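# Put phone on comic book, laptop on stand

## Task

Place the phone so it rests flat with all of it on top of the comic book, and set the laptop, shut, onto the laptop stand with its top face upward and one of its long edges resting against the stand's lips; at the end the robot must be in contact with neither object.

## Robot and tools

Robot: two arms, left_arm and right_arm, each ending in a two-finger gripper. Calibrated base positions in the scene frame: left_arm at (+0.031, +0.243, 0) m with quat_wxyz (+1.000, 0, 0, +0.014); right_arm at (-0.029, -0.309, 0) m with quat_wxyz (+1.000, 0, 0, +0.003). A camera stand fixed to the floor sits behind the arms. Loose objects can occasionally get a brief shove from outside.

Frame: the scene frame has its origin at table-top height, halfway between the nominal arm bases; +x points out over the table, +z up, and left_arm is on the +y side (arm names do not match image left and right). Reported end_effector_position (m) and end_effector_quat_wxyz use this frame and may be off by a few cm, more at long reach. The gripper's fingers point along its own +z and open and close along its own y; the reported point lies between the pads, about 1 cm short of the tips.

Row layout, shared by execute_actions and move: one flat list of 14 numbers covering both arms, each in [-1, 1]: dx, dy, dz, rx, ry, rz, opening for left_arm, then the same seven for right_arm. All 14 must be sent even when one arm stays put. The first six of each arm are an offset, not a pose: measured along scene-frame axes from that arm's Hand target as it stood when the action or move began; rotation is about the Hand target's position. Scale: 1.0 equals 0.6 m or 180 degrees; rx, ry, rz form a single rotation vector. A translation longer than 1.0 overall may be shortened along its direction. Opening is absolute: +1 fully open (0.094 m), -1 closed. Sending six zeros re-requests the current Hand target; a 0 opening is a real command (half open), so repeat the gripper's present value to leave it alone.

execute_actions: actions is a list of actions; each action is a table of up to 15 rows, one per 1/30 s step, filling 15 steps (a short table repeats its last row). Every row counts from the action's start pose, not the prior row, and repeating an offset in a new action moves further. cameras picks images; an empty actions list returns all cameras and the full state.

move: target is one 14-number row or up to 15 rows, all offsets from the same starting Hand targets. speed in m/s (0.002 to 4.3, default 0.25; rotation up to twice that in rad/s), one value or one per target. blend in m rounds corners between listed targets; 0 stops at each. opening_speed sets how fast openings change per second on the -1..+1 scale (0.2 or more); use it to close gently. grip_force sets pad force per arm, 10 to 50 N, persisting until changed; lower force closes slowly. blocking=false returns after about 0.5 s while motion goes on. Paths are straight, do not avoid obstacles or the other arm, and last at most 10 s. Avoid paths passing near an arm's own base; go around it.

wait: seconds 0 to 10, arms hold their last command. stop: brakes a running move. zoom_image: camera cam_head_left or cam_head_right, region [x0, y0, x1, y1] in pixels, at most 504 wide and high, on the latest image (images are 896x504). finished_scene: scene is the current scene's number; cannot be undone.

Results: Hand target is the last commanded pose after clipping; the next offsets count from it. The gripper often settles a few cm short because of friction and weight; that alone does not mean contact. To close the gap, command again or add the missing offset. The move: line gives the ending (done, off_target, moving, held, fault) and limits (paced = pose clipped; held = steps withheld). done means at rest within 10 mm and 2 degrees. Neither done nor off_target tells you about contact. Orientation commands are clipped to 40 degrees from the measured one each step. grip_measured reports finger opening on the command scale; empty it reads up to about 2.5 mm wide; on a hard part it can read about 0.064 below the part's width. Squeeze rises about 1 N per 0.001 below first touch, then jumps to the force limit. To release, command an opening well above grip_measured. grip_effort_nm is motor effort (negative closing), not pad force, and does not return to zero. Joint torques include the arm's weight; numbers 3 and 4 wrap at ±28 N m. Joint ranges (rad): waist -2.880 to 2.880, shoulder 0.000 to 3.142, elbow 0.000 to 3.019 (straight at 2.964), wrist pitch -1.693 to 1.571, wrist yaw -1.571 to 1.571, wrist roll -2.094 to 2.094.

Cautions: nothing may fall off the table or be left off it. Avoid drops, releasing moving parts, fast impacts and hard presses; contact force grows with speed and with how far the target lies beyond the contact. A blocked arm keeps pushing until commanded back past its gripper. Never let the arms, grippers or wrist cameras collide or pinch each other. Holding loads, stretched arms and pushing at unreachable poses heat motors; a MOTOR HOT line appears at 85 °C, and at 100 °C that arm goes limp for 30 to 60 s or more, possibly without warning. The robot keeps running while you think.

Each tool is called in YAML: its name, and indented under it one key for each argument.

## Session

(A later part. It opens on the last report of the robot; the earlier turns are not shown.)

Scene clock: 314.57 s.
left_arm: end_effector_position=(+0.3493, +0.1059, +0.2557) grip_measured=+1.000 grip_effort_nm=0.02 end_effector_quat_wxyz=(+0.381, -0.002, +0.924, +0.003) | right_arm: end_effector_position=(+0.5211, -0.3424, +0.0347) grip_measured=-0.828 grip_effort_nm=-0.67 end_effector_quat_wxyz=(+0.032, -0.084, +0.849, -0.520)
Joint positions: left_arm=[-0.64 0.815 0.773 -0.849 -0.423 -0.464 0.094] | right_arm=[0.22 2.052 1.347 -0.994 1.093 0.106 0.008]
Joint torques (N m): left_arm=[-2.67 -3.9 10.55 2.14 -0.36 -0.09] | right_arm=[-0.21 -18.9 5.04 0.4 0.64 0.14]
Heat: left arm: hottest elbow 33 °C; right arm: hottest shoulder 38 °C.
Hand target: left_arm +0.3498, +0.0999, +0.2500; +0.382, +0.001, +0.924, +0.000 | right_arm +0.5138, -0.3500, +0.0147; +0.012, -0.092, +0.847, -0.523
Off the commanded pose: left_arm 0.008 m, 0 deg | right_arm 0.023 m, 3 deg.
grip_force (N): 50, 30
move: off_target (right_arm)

wait:
  seconds: 0.1
  cameras: ["all"]

zoom_image:
  camera: "cam_head_right"
  region: [530, 180, 650, 300]

zoom_image:
  camera: "cam_head_left"
  region: [490, 170, 650, 330]

Scene clock: 322.20 s.
left_arm: end_effector_position=(+0.3493, +0.1059, +0.2557) grip_measured=+1.000 grip_effort_nm=0.02 end_effector_quat_wxyz=(+0.381, -0.002, +0.924, +0.003) | right_arm: end_effector_position=(+0.5211, -0.3424, +0.0347) grip_measured=-0.828 grip_effort_nm=-0.67 end_effector_quat_wxyz=(+0.032, -0.084, +0.849, -0.520)
Joint positions: left_arm=[-0.64 0.815 0.773 -0.849 -0.423 -0.464 0.094] | right_arm=[0.22 2.052 1.347 -0.994 1.093 0.106 0.008]
Joint torques (N m): left_arm=[-2.55 -3.49 10.51 2.17 -0.32 -0.06] | right_arm=[-0.32 -19.02 5.05 0.28 0.63 0.14]
Heat: left arm: hottest elbow 33 °C; right arm: hottest shoulder 37 °C.
Hand target: left_arm +0.3498, +0.0999, +0.2500; +0.382, +0.001, +0.924, +0.000 | right_arm +0.5138, -0.3500, +0.0148; +0.012, -0.092, +0.847, -0.523
Tool commands: left_gripper/opening=+1.0 right_gripper/opening=-1.0
Off the commanded pose: left_arm 0.008 m, 0 deg | right_arm 0.023 m, 3 deg.
grip_force (N): 50, 30
wait: 0.10 s; at rest from the start

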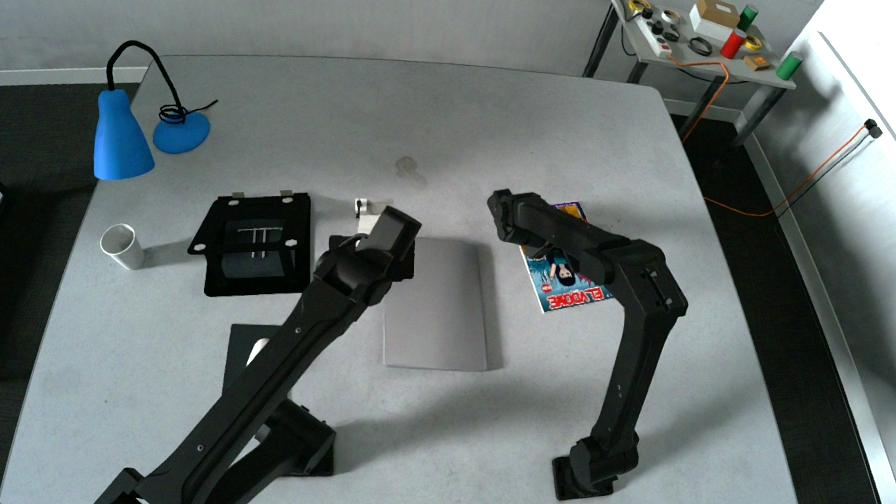

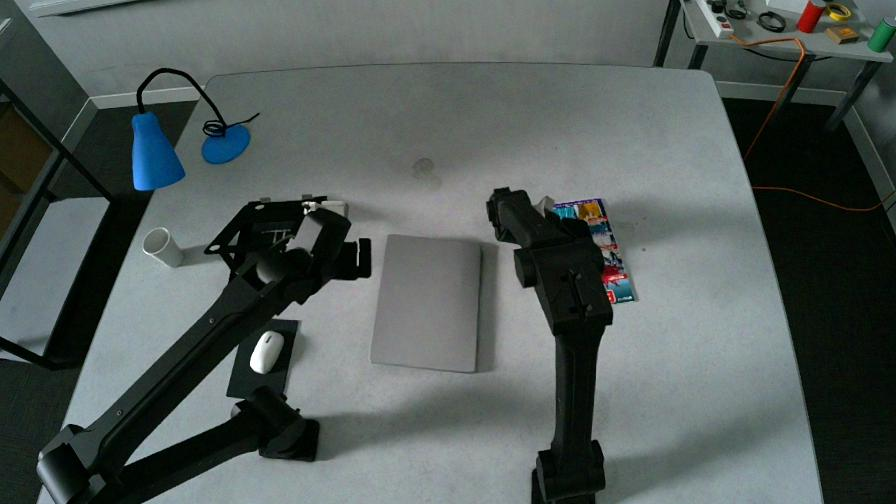

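Scaled by 4.200.

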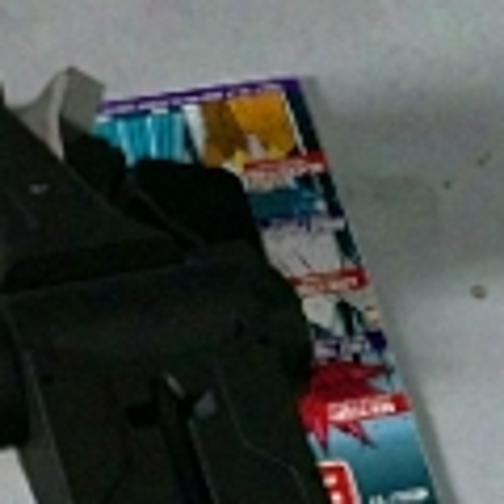

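Scaled by 3.150.

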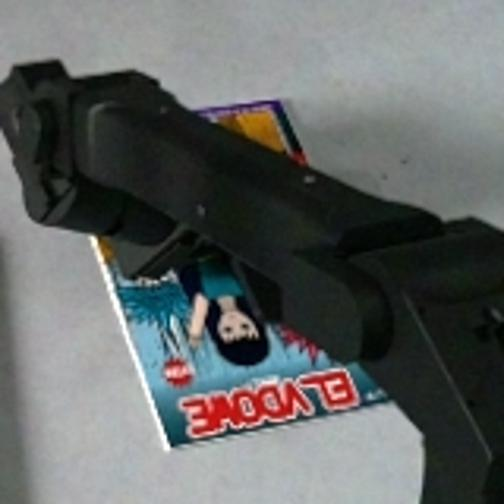

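move:
  target: [0,0,0,0,0,0,1.0, 0,0.006,-0.012,-0.05,-0.009,0,-1.0]
  speed: 0.06

Scene clock: 328.63 s.
left_arm: end_effector_position=(+0.3493, +0.1059, +0.2557) grip_measured=+1.000 grip_effort_nm=0.02 end_effector_quat_wxyz=(+0.381, -0.002, +0.924, +0.003) | right_arm: end_effector_position=(+0.5127, -0.3518, +0.0303) grip_measured=-0.828 grip_effort_nm=-0.67 end_effector_quat_wxyz=(+0.039, -0.062, +0.807, -0.586)
Joint positions: left_arm=[-0.64 0.815 0.773 -0.849 -0.423 -0.464 0.094] | right_arm=[0.226 2.112 1.347 -1.066 1.243 0.264 0.008]
Joint torques (N m): left_arm=[-2.78 -3.84 10.58 2.17 -0.33 -0.06] | right_arm=[1.26 -17.08 7.12 -0.76 0.6 0.09]
Heat: left arm: hottest elbow 33 °C; right arm: hottest shoulder 37 °C.
Hand target: left_arm +0.3498, +0.0999, +0.2500; +0.382, +0.001, +0.924, +0.000 | right_arm +0.5138, -0.3464, +0.0074; +0.016, -0.086, +0.803, -0.589
Off the commanded pose: left_arm 0.008 m, 0 deg | right_arm 0.023 m, 4 deg.
grip_force (N): 50, 30
move: off_target (right_arm)

move:
  target: [0,0,0,0,0,0,1.0, 0,0,0,0,0,0,-0.65]
  speed: 0.06
  opening_speed: 0.3
  cameras: ["all"]

zoom_image:
  camera: "cam_head_right"
  region: [530, 180, 650, 300]

zoom_image:
  camera: "cam_head_left"
  region: [490, 170, 650, 330]

Scene clock: 335.37 s.
left_arm: end_effector_position=(+0.3493, +0.1059, +0.2557) grip_measured=+1.000 grip_effort_nm=0.02 end_effector_quat_wxyz=(+0.381, -0.002, +0.924, +0.003) | right_arm: end_effector_position=(+0.5123, -0.3520, +0.0305) grip_measured=-0.652 grip_effort_nm=0.06 end_effector_quat_wxyz=(+0.039, -0.062, +0.807, -0.587)
Joint positions: left_arm=[-0.64 0.815 0.773 -0.849 -0.423 -0.464 0.094] | right_arm=[0.226 2.112 1.347 -1.069 1.245 0.267 0.016]
Joint torques (N m): left_arm=[-3.08 -4.66 10.56 2.17 -0.37 -0.08] | right_arm=[1.26 -17.08 7.17 -0.76 0.54 0.11]
Heat: left arm: hottest elbow 33 °C; right arm: hottest shoulder 36 °C.
Hand target: left_arm +0.3498, +0.0999, +0.2500; +0.382, +0.001, +0.924, +0.000 | right_arm +0.5138, -0.3465, +0.0075; +0.016, -0.086, +0.803, -0.589
Off the commanded pose: left_arm 0.008 m, 0 deg | right_arm 0.024 m, 4 deg.
grip_force (N): 50, 30
move: off_target (right_arm)

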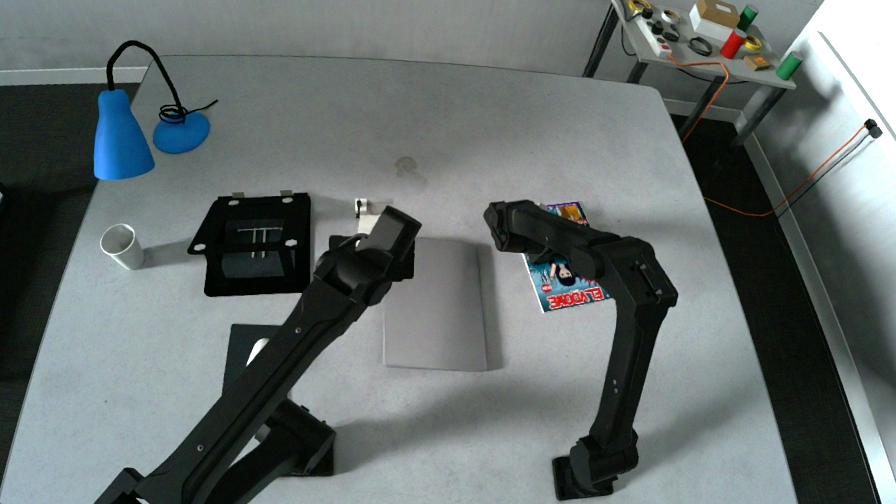

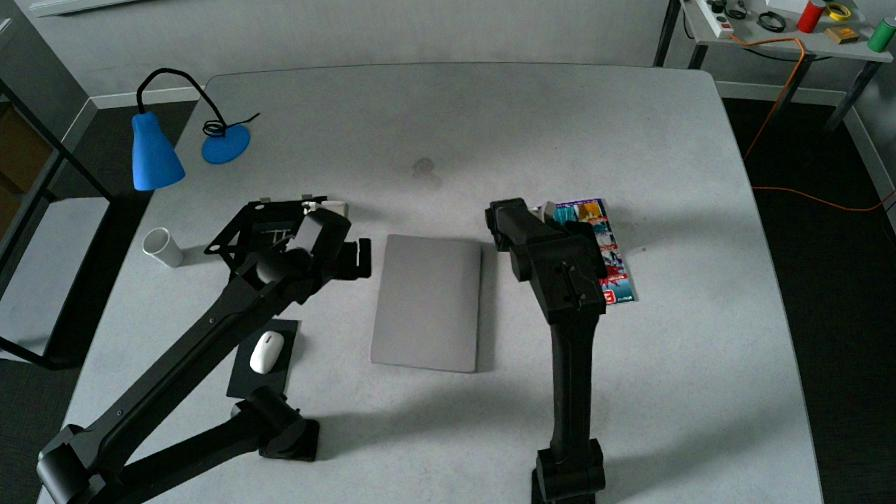

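Scaled by 4.200.

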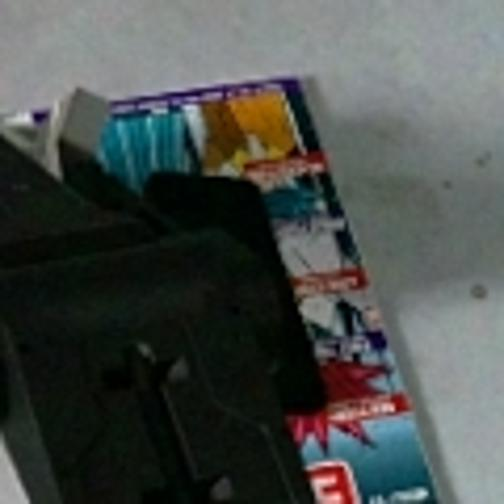

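Scaled by 3.150.

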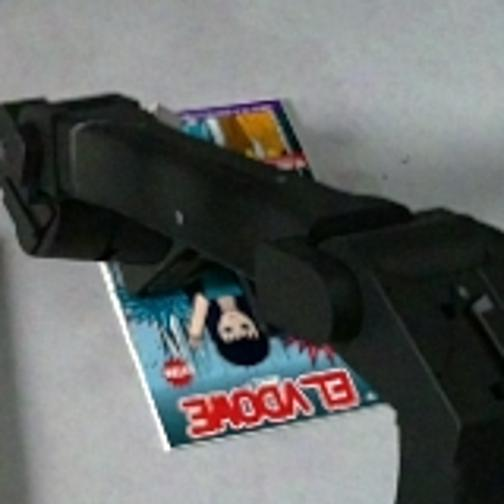

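move:
  target:
    - [0,0,0,0,0,0,1.0, 0,0,0,0,0,0,-0.48]
    - [0,0,0,0,0,0,1.0, -0.005,0.085,0.012,0,0,0,-0.48]
  speed: [0.06, 0.05]
  opening_speed: 0.3
  cameras: ["all"]

zoom_image:
  camera: "cam_head_right"
  region: [530, 180, 650, 300]

Scene clock: 345.87 s.
left_arm: end_effector_position=(+0.3493, +0.1059, +0.2557) grip_measured=+1.000 grip_effort_nm=0.02 end_effector_quat_wxyz=(+0.381, -0.002, +0.924, +0.003) | right_arm: end_effector_position=(+0.5025, -0.3078, +0.0289) grip_measured=-0.481 grip_effort_nm=0.05 end_effector_quat_wxyz=(+0.019, -0.075, +0.804, -0.589)
Joint positions: left_arm=[-0.64 0.815 0.773 -0.849 -0.423 -0.464 0.094] | right_arm=[0.31 2.174 1.432 -1.36 1.209 0.5 0.024]
Joint torques (N m): left_arm=[-2.26 -3.96 10.78 2.19 -0.41 -0.11] | right_arm=[1.85 -18.49 8.2 -0.87 0.36 0.23]
Heat: left arm: hottest elbow 33 °C; right arm: hottest shoulder 36 °C.
Hand target: left_arm +0.3498, +0.0999, +0.2500; +0.382, +0.001, +0.924, +0.000 | right_arm +0.5108, -0.2954, +0.0147; +0.017, -0.085, +0.803, -0.589
Off the commanded pose: left_arm 0.008 m, 0 deg | right_arm 0.021 m, 1 deg.
grip_force (N): 50, 30
move: off_target (right_arm)

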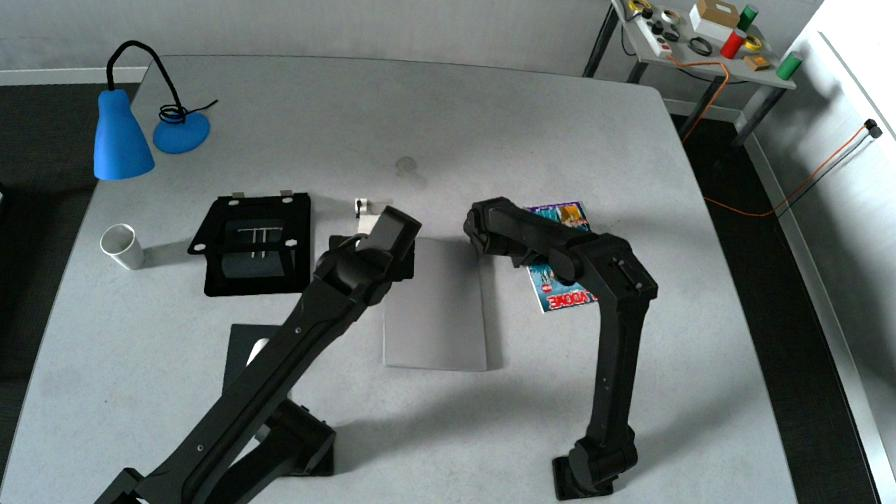

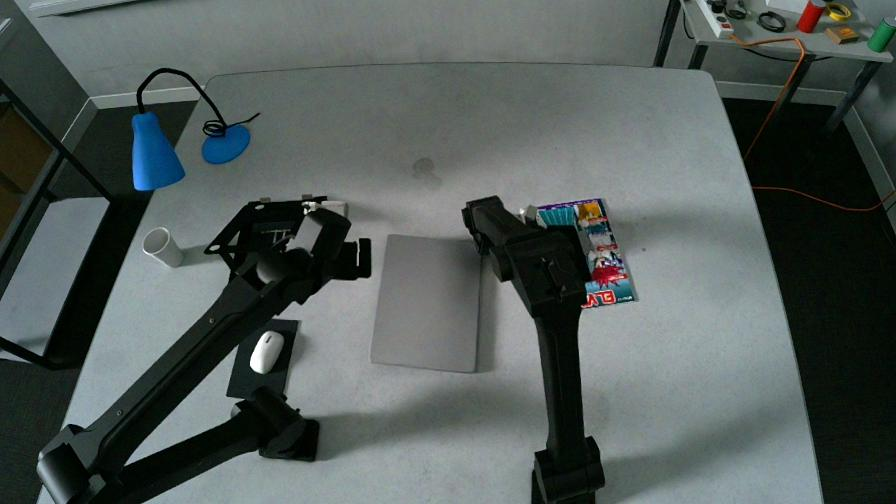

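Scaled by 4.200.

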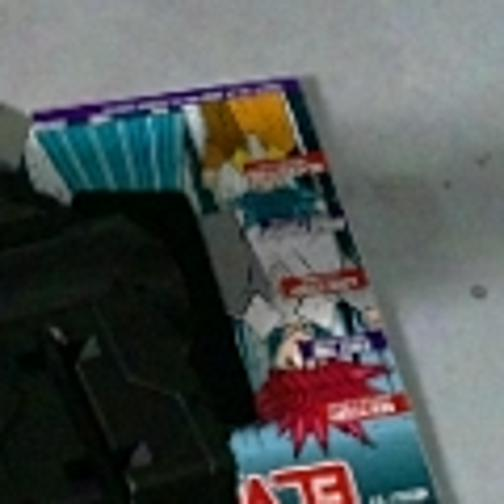

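move:
  target:
    - [0,0,0,0,0,0,1.0, 0.0,-0.035,0.0,0,0,0,-0.48]
    - [0,0,0,0,0,0,1.0, 0.0,-0.035,0.0,0,0,0,-1.0]
  speed: [0.05, 0.05]
  opening_speed: 0.4
  cameras: ["all"]

zoom_image:
  camera: "cam_head_right"
  region: [530, 180, 650, 300]

Scene clock: 384.47 s.
left_arm: end_effector_position=(+0.3493, +0.1059, +0.2557) grip_measured=+1.000 grip_effort_nm=0.02 end_effector_quat_wxyz=(+0.381, -0.002, +0.924, +0.003) | right_arm: end_effector_position=(+0.5117, -0.3086, +0.0283) grip_measured=-0.827 grip_effort_nm=-0.67 end_effector_quat_wxyz=(+0.027, -0.085, +0.802, -0.590)
Joint positions: left_arm=[-0.64 0.815 0.773 -0.849 -0.423 -0.464 0.094] | right_arm=[0.305 2.172 1.432 -1.294 1.227 0.427 0.008]
Joint torques (N m): left_arm=[-2.55 -4.13 10.63 2.13 -0.33 -0.08] | right_arm=[-0.38 -20.54 5.33 0.21 0.39 0.11]
Heat: left arm: hottest elbow 33 °C; right arm: hottest shoulder 37 °C.
Hand target: left_arm +0.3498, +0.0999, +0.2500; +0.382, +0.001, +0.924, +0.000 | right_arm +0.5108, -0.3163, +0.0148; +0.017, -0.086, +0.803, -0.589
Off the commanded pose: left_arm 0.008 m, 0 deg | right_arm 0.016 m, 1 deg.
grip_force (N): 50, 30
move: off_target (right_arm); target 2's new opening was sent with right_arm's hand 0.016 m and 1 deg from that target

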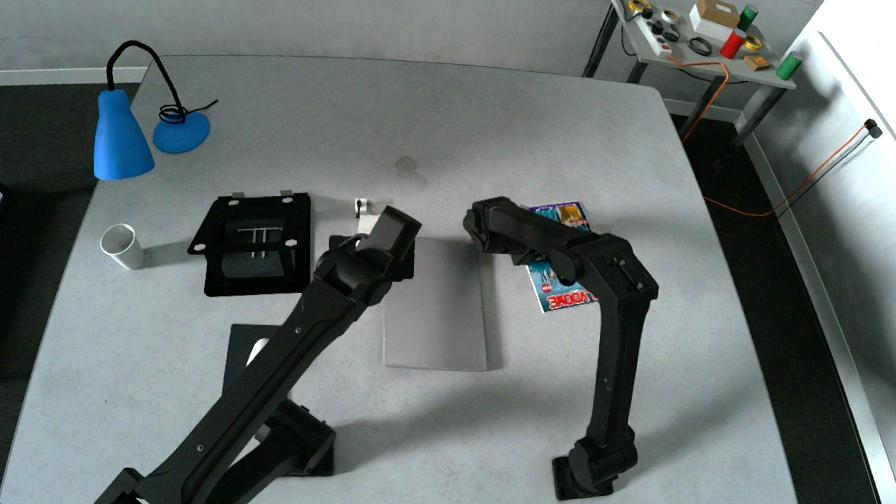

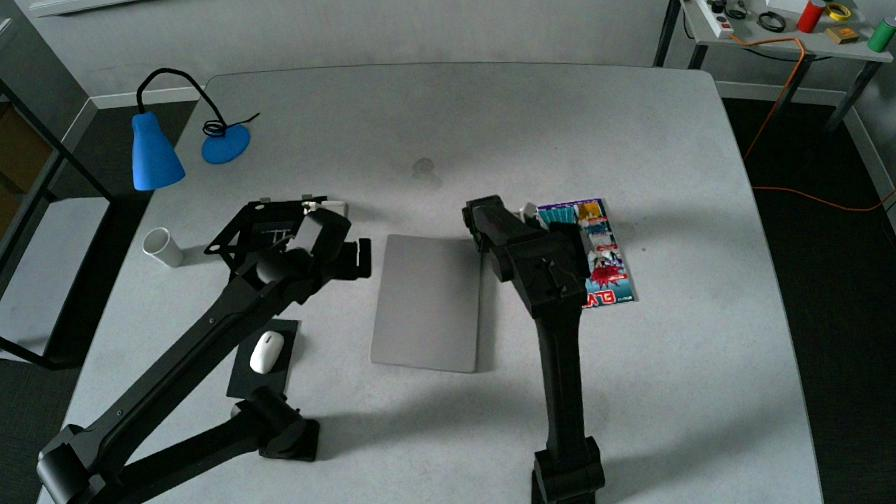

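Scaled by 4.200.

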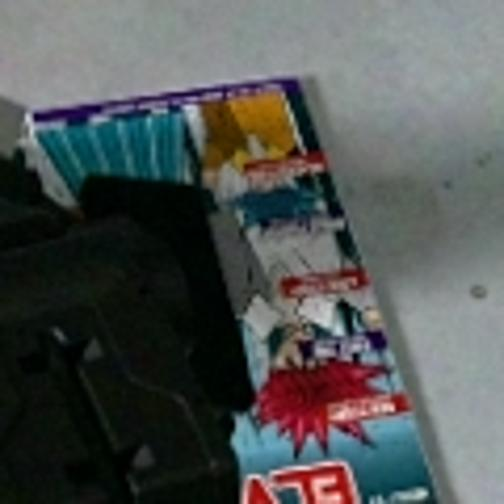

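move:
  target:
    - [0,0,0,0,0,0,1.0, 0.0,0,0.08,0,0,0,-1.0]
    - [0,0,0,0,0,0,1.0, 0.0,-0.107,0.19,0.34,0.06,0,-1.0]
  speed: [0.15, 0.25]
  blend: [0.02, 0]

move:
  target: [0,0,0,0,0,0,1.0, 0.0,0,0,0,0,0.045,-1.0]
  speed: 0.2
  cameras: ["all"]

zoom_image:
  camera: "cam_head_right"
  region: [500, 150, 680, 310]

zoom_image:
  camera: "cam_head_left"
  region: [490, 150, 670, 330]

Scene clock: 394.10 s.
left_arm: end_effector_position=(+0.3493, +0.1059, +0.2557) grip_measured=+1.000 grip_effort_nm=0.02 end_effector_quat_wxyz=(+0.381, -0.002, +0.924, +0.003) | right_arm: end_effector_position=(+0.4863, -0.3754, +0.0925) grip_measured=-0.828 grip_effort_nm=-0.67 end_effector_quat_wxyz=(-0.053, -0.120, +0.988, -0.082)
Joint positions: left_arm=[-0.64 0.815 0.773 -0.849 -0.423 -0.464 0.094] | right_arm=[-0.072 1.824 1.44 -1.262 0.181 -0.302 0.008]
Joint torques (N m): left_arm=[-2.9 -3.78 10.54 2.07 -0.41 -0.09] | right_arm=[0.09 -22.36 12.53 -0.21 0.11 0.11]
Heat: left arm: hottest elbow 33 °C; right arm: hottest shoulder 37 °C.
Hand target: left_arm +0.3498, +0.0999, +0.2500; +0.382, +0.001, +0.924, +0.000 | right_arm +0.5108, -0.3806, +0.1289; -0.014, -0.117, +0.989, -0.089
Off the commanded pose: left_arm 0.008 m, 0 deg | right_arm 0.044 m, 5 deg.
grip_force (N): 50, 30
move: off_target (right_arm)

Scene clock: 395.37 s.
left_arm: end_effector_position=(+0.3493, +0.1059, +0.2557) grip_measured=+1.000 grip_effort_nm=0.02 end_effector_quat_wxyz=(+0.381, -0.002, +0.924, +0.003) | right_arm: end_effector_position=(+0.4893, -0.3752, +0.0955) grip_measured=-0.828 grip_effort_nm=-0.67 end_effector_quat_wxyz=(-0.050, -0.191, +0.977, -0.079)
Joint positions: left_arm=[-0.64 0.815 0.773 -0.849 -0.423 -0.464 0.094] | right_arm=[-0.072 1.818 1.44 -1.251 0.178 -0.446 0.008]
Joint torques (N m): left_arm=[-2.73 -3.31 10.65 2.06 -0.33 -0.08] | right_arm=[0.03 -22.65 11.06 0.34 0.11 0.09]
Heat: left arm: hottest elbow 33 °C; right arm: hottest shoulder 37 °C.
Hand target: left_arm +0.3498, +0.0999, +0.2500; +0.382, +0.001, +0.924, +0.000 | right_arm +0.5109, -0.3806, +0.1287; -0.008, -0.187, +0.978, -0.090
Off the commanded pose: left_arm 0.008 m, 0 deg | right_arm 0.040 m, 5 deg.
grip_force (N): 50, 30
move: off_target (right_arm)

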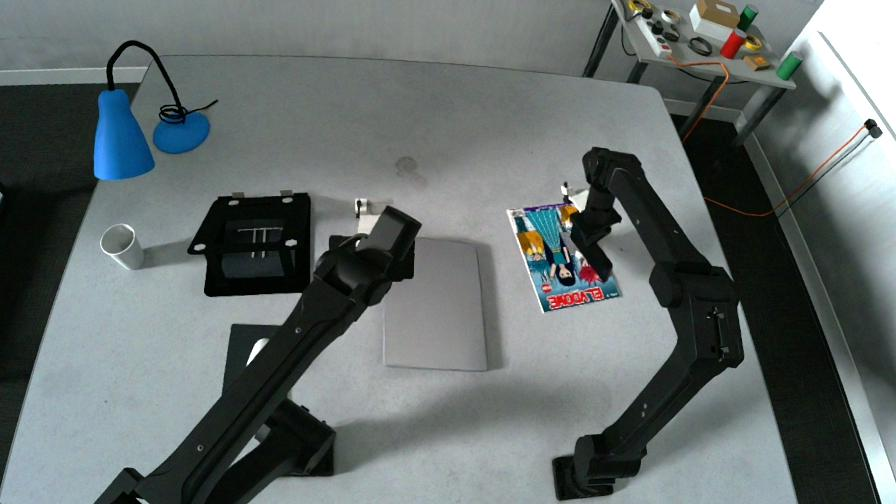

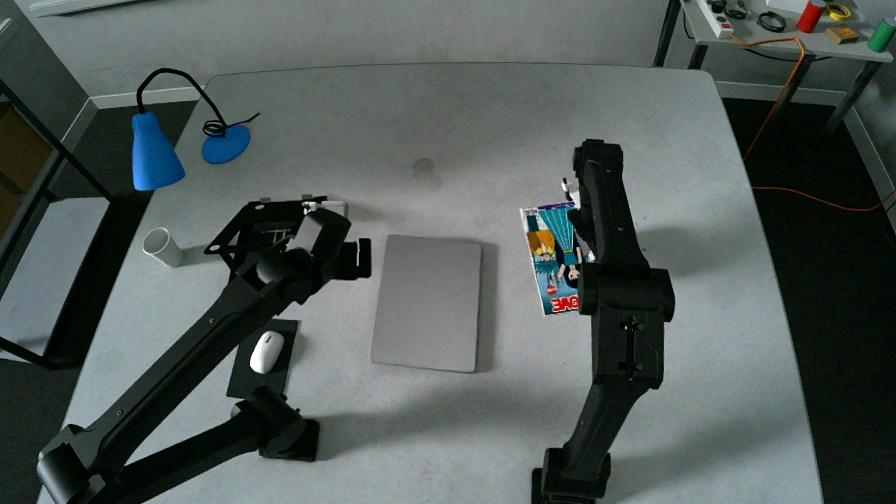

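Scaled by 2.800.

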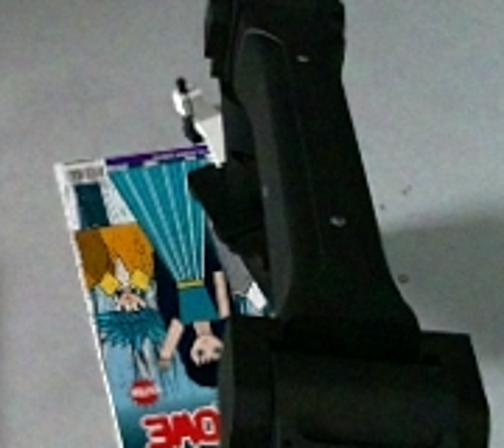

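Scaled by 2.800.

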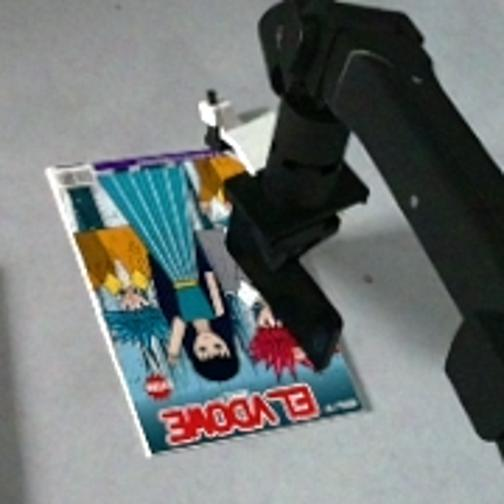

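move:
  target: [0,0,0,0,0,0,1.0, 0.0235,-0.007,-0.03,0.009,-0.044,-0.055,-1.0]
  speed: 0.2
  cameras: ["cam_head_left"]

zoom_image:
  camera: "cam_head_left"
  region: [490, 150, 670, 330]

Scene clock: 410.83 s.
left_arm: end_effector_position=(+0.3493, +0.1059, +0.2557) grip_measured=+1.000 grip_effort_nm=0.02 end_effector_quat_wxyz=(+0.381, -0.002, +0.924, +0.003) | right_arm: end_effector_position=(+0.5243, -0.3781, +0.0946) grip_measured=-0.828 grip_effort_nm=-0.67 end_effector_quat_wxyz=(+0.035, -0.107, +0.990, -0.083)
Joint positions: left_arm=[-0.64 0.815 0.773 -0.849 -0.423 -0.464 0.094] | right_arm=[-0.081 1.811 1.427 -1.087 0.151 -0.298 0.008]
Joint torques (N m): left_arm=[-2.43 -4.13 10.65 2.14 -0.42 -0.1] | right_arm=[-0.21 -22.89 7.36 0.7 0.13 0.23]
Heat: left arm: hottest elbow 33 °C; right arm: hottest elbow 40 °C.
Hand target: left_arm +0.3498, +0.0999, +0.2500; +0.382, +0.001, +0.924, +0.000 | right_arm +0.5250, -0.3846, +0.1107; +0.055, -0.096, +0.990, -0.087
Off the commanded pose: left_arm 0.008 m, 0 deg | right_arm 0.018 m, 3 deg.
grip_force (N): 50, 30
move: off_target (right_arm)
Images, in order (width x height): cam_head_left 896x504.

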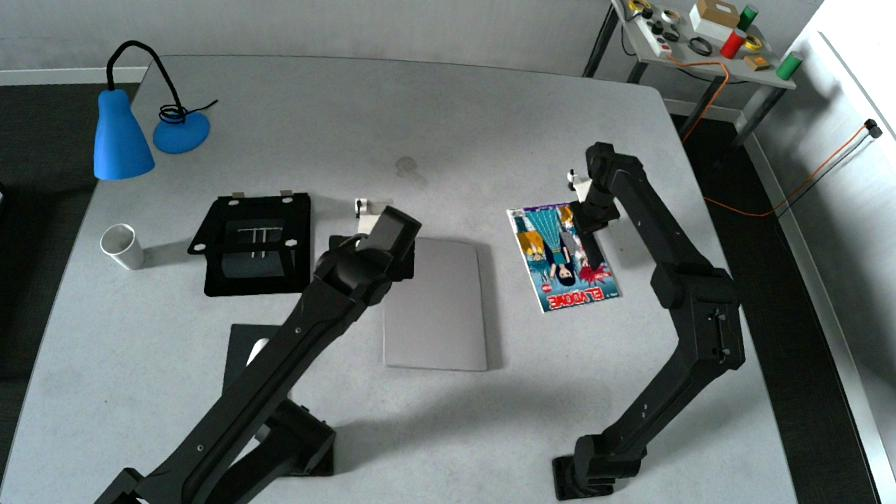

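Scaled by 2.800.

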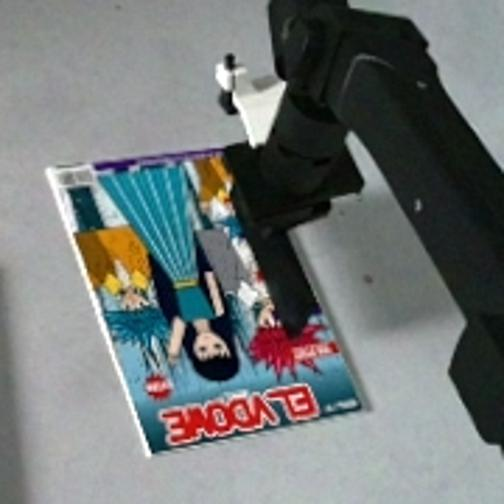

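move:
  target: [0,0,0,0,0,0,1.0, -0.02,0.02,-0.025,0,0,0,-1.0]
  speed: 0.1

move:
  target: [0,0,0,0,0,0,1.0, 0,0.0,-0.02,0,0,0,-1.0]
  speed: 0.05

zoom_image:
  camera: "cam_head_left"
  region: [490, 150, 670, 330]

Scene clock: 418.60 s.
left_arm: end_effector_position=(+0.3493, +0.1059, +0.2557) grip_measured=+1.000 grip_effort_nm=0.02 end_effector_quat_wxyz=(+0.381, -0.002, +0.924, +0.003) | right_arm: end_effector_position=(+0.5105, -0.3770, +0.0799) grip_measured=-0.828 grip_effort_nm=-0.67 end_effector_quat_wxyz=(+0.035, -0.096, +0.991, -0.083)
Joint positions: left_arm=[-0.64 0.815 0.773 -0.849 -0.423 -0.464 0.094] | right_arm=[-0.081 1.795 1.363 -1.041 0.151 -0.277 0.008]
Joint torques (N m): left_arm=[-1.9 -3.6 10.7 1.91 -0.35 -0.05] | right_arm=[1.2 -22.42 7.13 0.7 0.21 0.24]
Heat: left arm: hottest elbow 33 °C; right arm: hottest elbow 39 °C.
Hand target: left_arm +0.3498, +0.0999, +0.2500; +0.382, +0.001, +0.924, +0.000 | right_arm +0.5130, -0.3727, +0.0958; +0.055, -0.096, +0.990, -0.087
Off the commanded pose: left_arm 0.008 m, 0 deg | right_arm 0.017 m, 2 deg.
grip_force (N): 50, 30
move: off_target (right_arm)

Scene clock: 419.50 s.
left_arm: end_effector_position=(+0.3493, +0.1059, +0.2557) grip_measured=+1.000 grip_effort_nm=0.02 end_effector_quat_wxyz=(+0.381, -0.002, +0.924, +0.003) | right_arm: end_effector_position=(+0.5111, -0.3771, +0.0748) grip_measured=-0.828 grip_effort_nm=-0.67 end_effector_quat_wxyz=(+0.041, -0.096, +0.991, -0.084)
Joint positions: left_arm=[-0.64 0.815 0.773 -0.849 -0.423 -0.464 0.094] | right_arm=[-0.081 1.795 1.347 -1.013 0.151 -0.277 0.008]
Joint torques (N m): left_arm=[-2.67 -3.55 10.55 2.02 -0.37 -0.09] | right_arm=[1.2 -21.42 7.1 0.73 0.22 0.24]
Heat: left arm: hottest elbow 33 °C; right arm: hottest elbow 39 °C.
Hand target: left_arm +0.3498, +0.0999, +0.2500; +0.382, +0.001, +0.924, +0.000 | right_arm +0.5129, -0.3727, +0.0837; +0.054, -0.096, +0.990, -0.087
Off the commanded pose: left_arm 0.008 m, 0 deg | right_arm 0.010 m, 2 deg.
grip_force (N): 50, 30
move: done

Scaled by 2.800.
This view is cut from an older image: the scene may have changed since it was taken.

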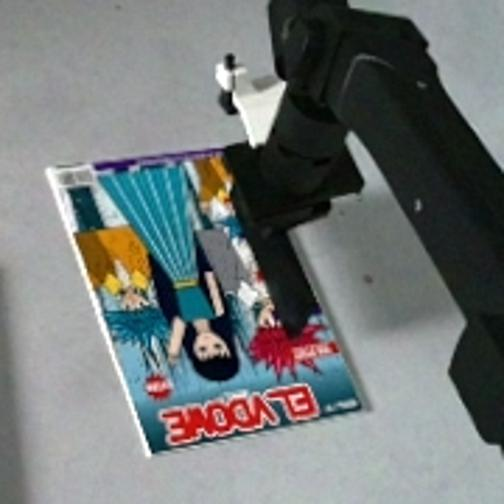

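move:
  target: [0,0,0,0,0,0,1.0, 0,0.0,-0.02,0,0,0,-1.0]
  speed: 0.05
  cameras: ["cam_head_left"]

zoom_image:
  camera: "cam_head_left"
  region: [520, 190, 640, 310]

Scene clock: 422.57 s.
left_arm: end_effector_position=(+0.3493, +0.1059, +0.2557) grip_measured=+1.000 grip_effort_nm=0.02 end_effector_quat_wxyz=(+0.381, -0.002, +0.924, +0.003) | right_arm: end_effector_position=(+0.5117, -0.3771, +0.0698) grip_measured=-0.828 grip_effort_nm=-0.67 end_effector_quat_wxyz=(+0.047, -0.095, +0.991, -0.085)
Joint positions: left_arm=[-0.64 0.815 0.773 -0.849 -0.423 -0.464 0.094] | right_arm=[-0.081 1.795 1.331 -0.984 0.151 -0.277 0.008]
Joint torques (N m): left_arm=[-2.37 -3.49 10.55 2.19 -0.39 -0.1] | right_arm=[1.14 -20.19 7.09 0.7 0.22 0.23]
Heat: left arm: hottest elbow 33 °C; right arm: hottest elbow 39 °C.
Hand target: left_arm +0.3498, +0.0999, +0.2500; +0.382, +0.001, +0.924, +0.000 | right_arm +0.5129, -0.3727, +0.0717; +0.055, -0.096, +0.990, -0.087
Off the commanded pose: left_arm 0.008 m, 0 deg | right_arm 0.005 m, 1 deg.
grip_force (N): 50, 30
move: done
Images, in order (width x height): cam_head_left 896x504.

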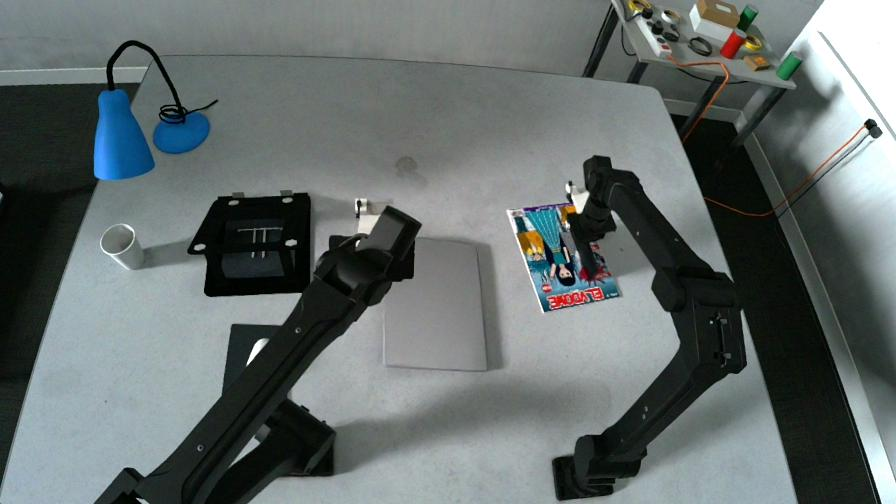

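Scaled by 4.200.

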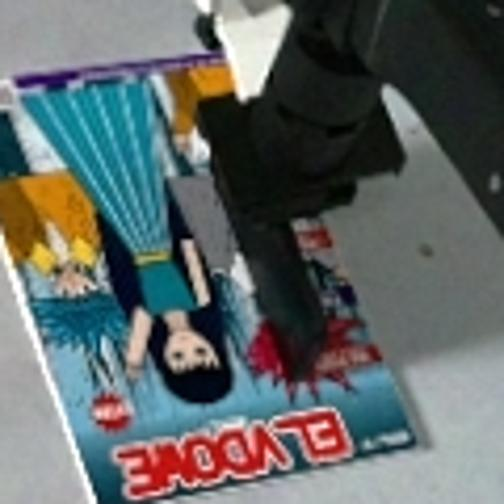

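move:
  target: [0,0,0,0,0,0,1.0, 0,0.0,-0.02,0,0,0,-1.0]
  speed: 0.05

move:
  target: [0,0,0,0,0,0,1.0, 0,0.0,-0.015,0,0,0,-1.0]
  speed: 0.05

Scene clock: 425.63 s.
left_arm: end_effector_position=(+0.3493, +0.1059, +0.2557) grip_measured=+1.000 grip_effort_nm=0.02 end_effector_quat_wxyz=(+0.381, -0.002, +0.924, +0.003) | right_arm: end_effector_position=(+0.5132, -0.3774, +0.0677) grip_measured=-0.828 grip_effort_nm=-0.67 end_effector_quat_wxyz=(+0.053, -0.094, +0.990, -0.086)
Joint positions: left_arm=[-0.64 0.815 0.773 -0.849 -0.423 -0.464 0.094] | right_arm=[-0.081 1.795 1.324 -0.965 0.152 -0.276 0.008]
Joint torques (N m): left_arm=[-2.73 -3.96 10.77 2.18 -0.38 0] | right_arm=[1.26 -18.96 6.61 1.25 0.19 0.22]
Heat: left arm: hottest elbow 33 °C; right arm: hottest elbow 38 °C.
Hand target: left_arm +0.3498, +0.0999, +0.2500; +0.382, +0.001, +0.924, +0.000 | right_arm +0.5130, -0.3727, +0.0598; +0.054, -0.096, +0.990, -0.087
Off the commanded pose: left_arm 0.008 m, 0 deg | right_arm 0.009 m, 0 deg.
grip_force (N): 50, 30
move: done

Scene clock: 426.47 s.
left_arm: end_effector_position=(+0.3493, +0.1059, +0.2557) grip_measured=+1.000 grip_effort_nm=0.02 end_effector_quat_wxyz=(+0.381, -0.002, +0.924, +0.003) | right_arm: end_effector_position=(+0.5145, -0.3773, +0.0655) grip_measured=-0.828 grip_effort_nm=-0.67 end_effector_quat_wxyz=(+0.058, -0.094, +0.990, -0.088)
Joint positions: left_arm=[-0.64 0.815 0.773 -0.849 -0.423 -0.464 0.094] | right_arm=[-0.08 1.795 1.316 -0.947 0.153 -0.276 0.008]
Joint torques (N m): left_arm=[-2.84 -4.13 10.69 2.19 -0.37 -0.09] | right_arm=[1.08 -18.2 6.26 1.14 0.16 0.22]
Heat: left arm: hottest elbow 33 °C; right arm: hottest elbow 38 °C.
Hand target: left_arm +0.3498, +0.0999, +0.2500; +0.382, +0.001, +0.924, +0.000 | right_arm +0.5130, -0.3727, +0.0508; +0.055, -0.096, +0.990, -0.087
Off the commanded pose: left_arm 0.008 m, 0 deg | right_arm 0.016 m, 0 deg.
grip_force (N): 50, 30
move: off_target (right_arm)

move:
  target: [0,0,0,0,0,0,1.0, 0,0.0,0,0,0,0,-0.5]
  speed: 0.05
  opening_speed: 0.25
  cameras: ["cam_head_left"]

zoom_image:
  camera: "cam_head_left"
  region: [520, 190, 640, 310]

Scene clock: 442.53 s.
left_arm: end_effector_position=(+0.3493, +0.1059, +0.2557) grip_measured=+1.000 grip_effort_nm=0.02 end_effector_quat_wxyz=(+0.381, -0.002, +0.924, +0.003) | right_arm: end_effector_position=(+0.5157, -0.3774, +0.0641) grip_measured=-0.502 grip_effort_nm=0.07 end_effector_quat_wxyz=(+0.062, -0.094, +0.990, -0.088)
Joint positions: left_arm=[-0.64 0.815 0.773 -0.849 -0.423 -0.464 0.094] | right_arm=[-0.08 1.795 1.312 -0.934 0.153 -0.276 0.023]
Joint torques (N m): left_arm=[-2.67 -3.9 10.69 2.07 -0.37 -0.07] | right_arm=[1.26 -18.02 6.63 0.84 0.16 0.23]
Heat: left arm: hottest elbow 33 °C; right arm: hottest elbow 38 °C.
Hand target: left_arm +0.3498, +0.0999, +0.2500; +0.382, +0.001, +0.924, +0.000 | right_arm +0.5129, -0.3727, +0.0507; +0.054, -0.096, +0.990, -0.087
Off the commanded pose: left_arm 0.008 m, 0 deg | right_arm 0.014 m, 1 deg.
grip_force (N): 50, 30
move: off_target (right_arm)
Images, in order (width x height): cam_head_left 896x504.

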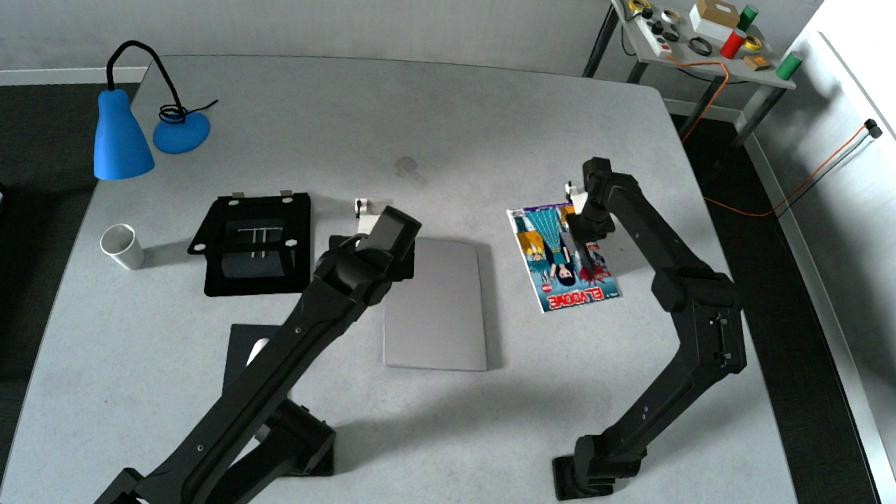

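Scaled by 4.200.

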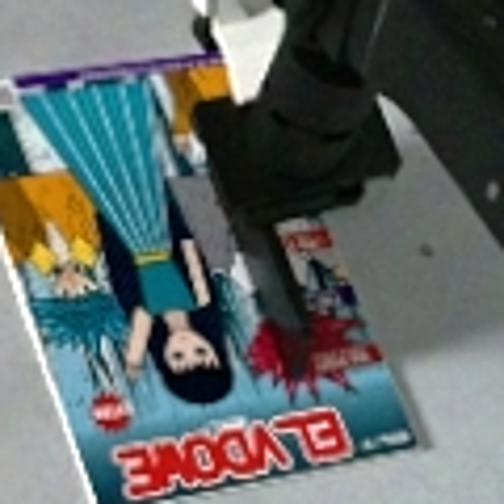

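move:
  target: [0,0,0,0,0,0,1.0, 0,0.0,-0.028,0,0,0,-0.5]
  speed: 0.06
  cameras: ["cam_head_left"]

zoom_image:
  camera: "cam_head_left"
  region: [520, 190, 640, 310]

Scene clock: 445.97 s.
left_arm: end_effector_position=(+0.3493, +0.1059, +0.2557) grip_measured=+1.000 grip_effort_nm=0.02 end_effector_quat_wxyz=(+0.381, -0.002, +0.924, +0.003) | right_arm: end_effector_position=(+0.5165, -0.3775, +0.0531) grip_measured=-0.501 grip_effort_nm=0.07 end_effector_quat_wxyz=(+0.067, -0.093, +0.989, -0.089)
Joint positions: left_arm=[-0.64 0.815 0.773 -0.849 -0.423 -0.464 0.094] | right_arm=[-0.08 1.805 1.292 -0.894 0.153 -0.276 0.023]
Joint torques (N m): left_arm=[-2.43 -3.43 10.62 2.17 -0.35 -0.11] | right_arm=[1.03 -17.26 6.61 0.85 0.16 0.22]
Heat: left arm: hottest elbow 33 °C; right arm: hottest elbow 38 °C.
Hand target: left_arm +0.3498, +0.0999, +0.2500; +0.382, +0.001, +0.924, +0.000 | right_arm +0.5130, -0.3727, +0.0340; +0.055, -0.096, +0.990, -0.087
Off the commanded pose: left_arm 0.008 m, 0 deg | right_arm 0.020 m, 2 deg.
grip_force (N): 50, 30
move: off_target (right_arm)
Images, in order (width x height): cam_head_left 896x504.

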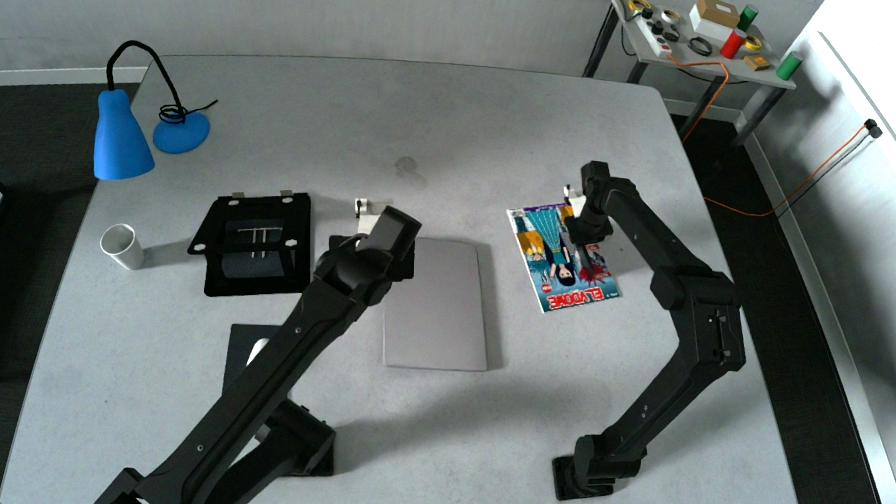

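Scaled by 4.200.

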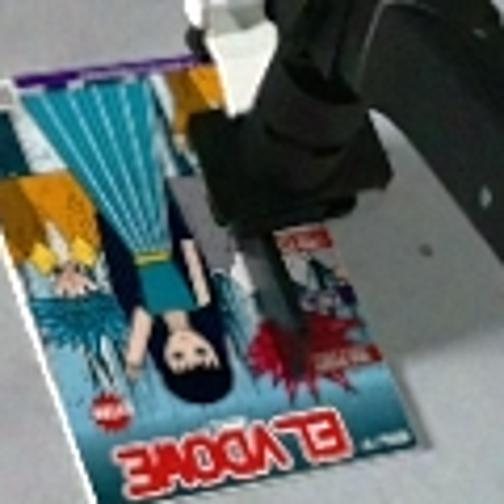

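move:
  target:
    - [0,0,0,0,0,0,1.0, 0,0.02,-0.02,0,0,0,-0.5]
    - [0,0,0,0,0,0,1.0, 0,0.02,-0.02,0,0,0,-0.1]
  speed: 0.06
  opening_speed: 0.25
  cameras: ["cam_head_left"]

zoom_image:
  camera: "cam_head_left"
  region: [520, 190, 640, 310]

Scene clock: 451.50 s.
left_arm: end_effector_position=(+0.3493, +0.1059, +0.2557) grip_measured=+1.000 grip_effort_nm=0.02 end_effector_quat_wxyz=(+0.381, -0.002, +0.924, +0.003) | right_arm: end_effector_position=(+0.5164, -0.3655, +0.0398) grip_measured=-0.102 grip_effort_nm=0.07 end_effector_quat_wxyz=(+0.066, -0.094, +0.989, -0.090)
Joint positions: left_arm=[-0.64 0.815 0.773 -0.849 -0.423 -0.464 0.094] | right_arm=[-0.057 1.823 1.278 -0.868 0.158 -0.254 0.042]
Joint torques (N m): left_arm=[-2.96 -4.13 10.76 2.19 -0.39 -0.07] | right_arm=[1.14 -17.44 6.53 0.85 0.11 0.23]
Heat: left arm: hottest elbow 33 °C; right arm: hottest shoulder 37 °C.
Hand target: left_arm +0.3498, +0.0999, +0.2500; +0.382, +0.001, +0.924, +0.000 | right_arm +0.5128, -0.3608, +0.0218; +0.054, -0.096, +0.990, -0.087
Off the commanded pose: left_arm 0.008 m, 0 deg | right_arm 0.019 m, 1 deg.
grip_force (N): 50, 30
move: off_target (right_arm); target 2's new opening was sent with right_arm's hand 0.020 m and 1 deg from that target
Images, in order (width x height): cam_head_left 896x504.

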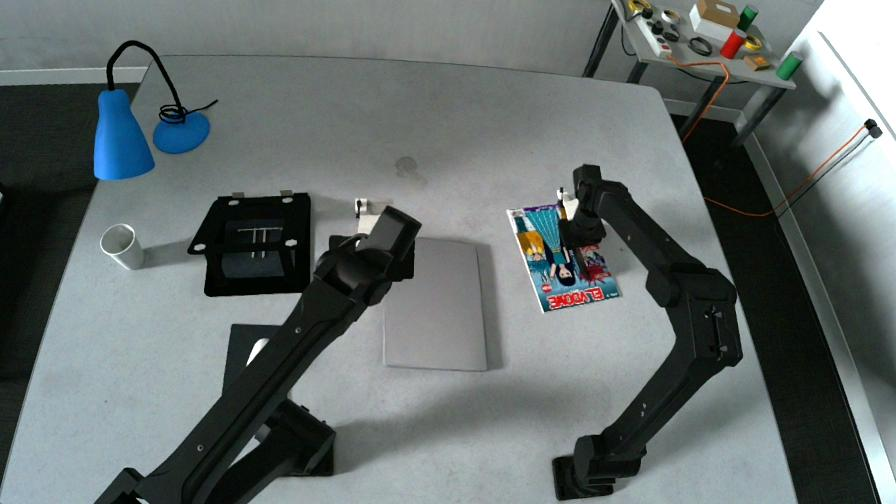

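Scaled by 4.200.

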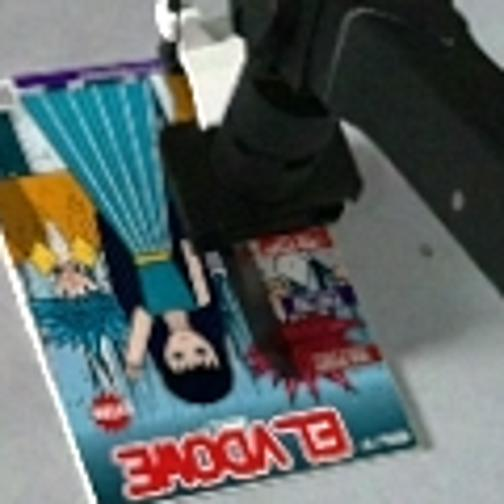

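move:
  target:
    - [0,0,0,0,0,0,1.0, 0,0.02,-0.012,0,0,0,-0.1]
    - [0,0,0,0,0,0,1.0, 0,0.02,-0.012,0,0,0,0.3]
  speed: 0.06
  opening_speed: 0.25
  cameras: ["cam_head_left"]

zoom_image:
  camera: "cam_head_left"
  region: [520, 190, 640, 310]

Scene clock: 456.83 s.
left_arm: end_effector_position=(+0.3493, +0.1059, +0.2557) grip_measured=+1.000 grip_effort_nm=0.02 end_effector_quat_wxyz=(+0.381, -0.002, +0.924, +0.003) | right_arm: end_effector_position=(+0.5164, -0.3544, +0.0316) grip_measured=+0.298 grip_effort_nm=0.07 end_effector_quat_wxyz=(+0.065, -0.093, +0.989, -0.089)
Joint positions: left_arm=[-0.64 0.815 0.773 -0.849 -0.423 -0.464 0.094] | right_arm=[-0.036 1.834 1.271 -0.854 0.161 -0.23 0.061]
Joint torques (N m): left_arm=[-2.9 -3.84 10.55 2.04 -0.4 -0.07] | right_arm=[1.2 -17.61 6.48 0.8 0.11 0.23]
Heat: left arm: hottest elbow 33 °C; right arm: hottest shoulder 37 °C.
Hand target: left_arm +0.3498, +0.0999, +0.2500; +0.382, +0.001, +0.924, +0.000 | right_arm +0.5130, -0.3488, +0.0148; +0.055, -0.096, +0.990, -0.087
Off the commanded pose: left_arm 0.008 m, 0 deg | right_arm 0.018 m, 1 deg.
grip_force (N): 50, 30
move: off_target (right_arm); target 2's new opening was sent with right_arm's hand 0.018 m and 1 deg from that target
Images, in order (width x height): cam_head_left 896x504.

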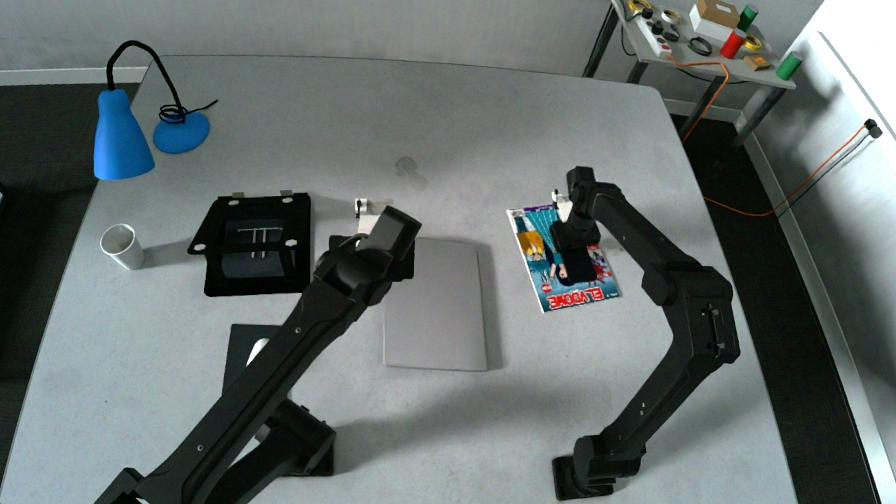

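Scaled by 4.200.

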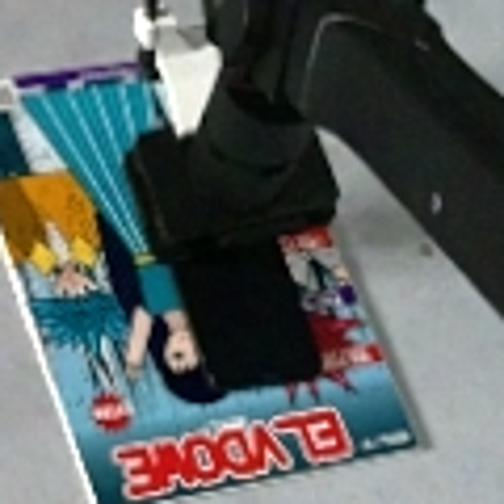

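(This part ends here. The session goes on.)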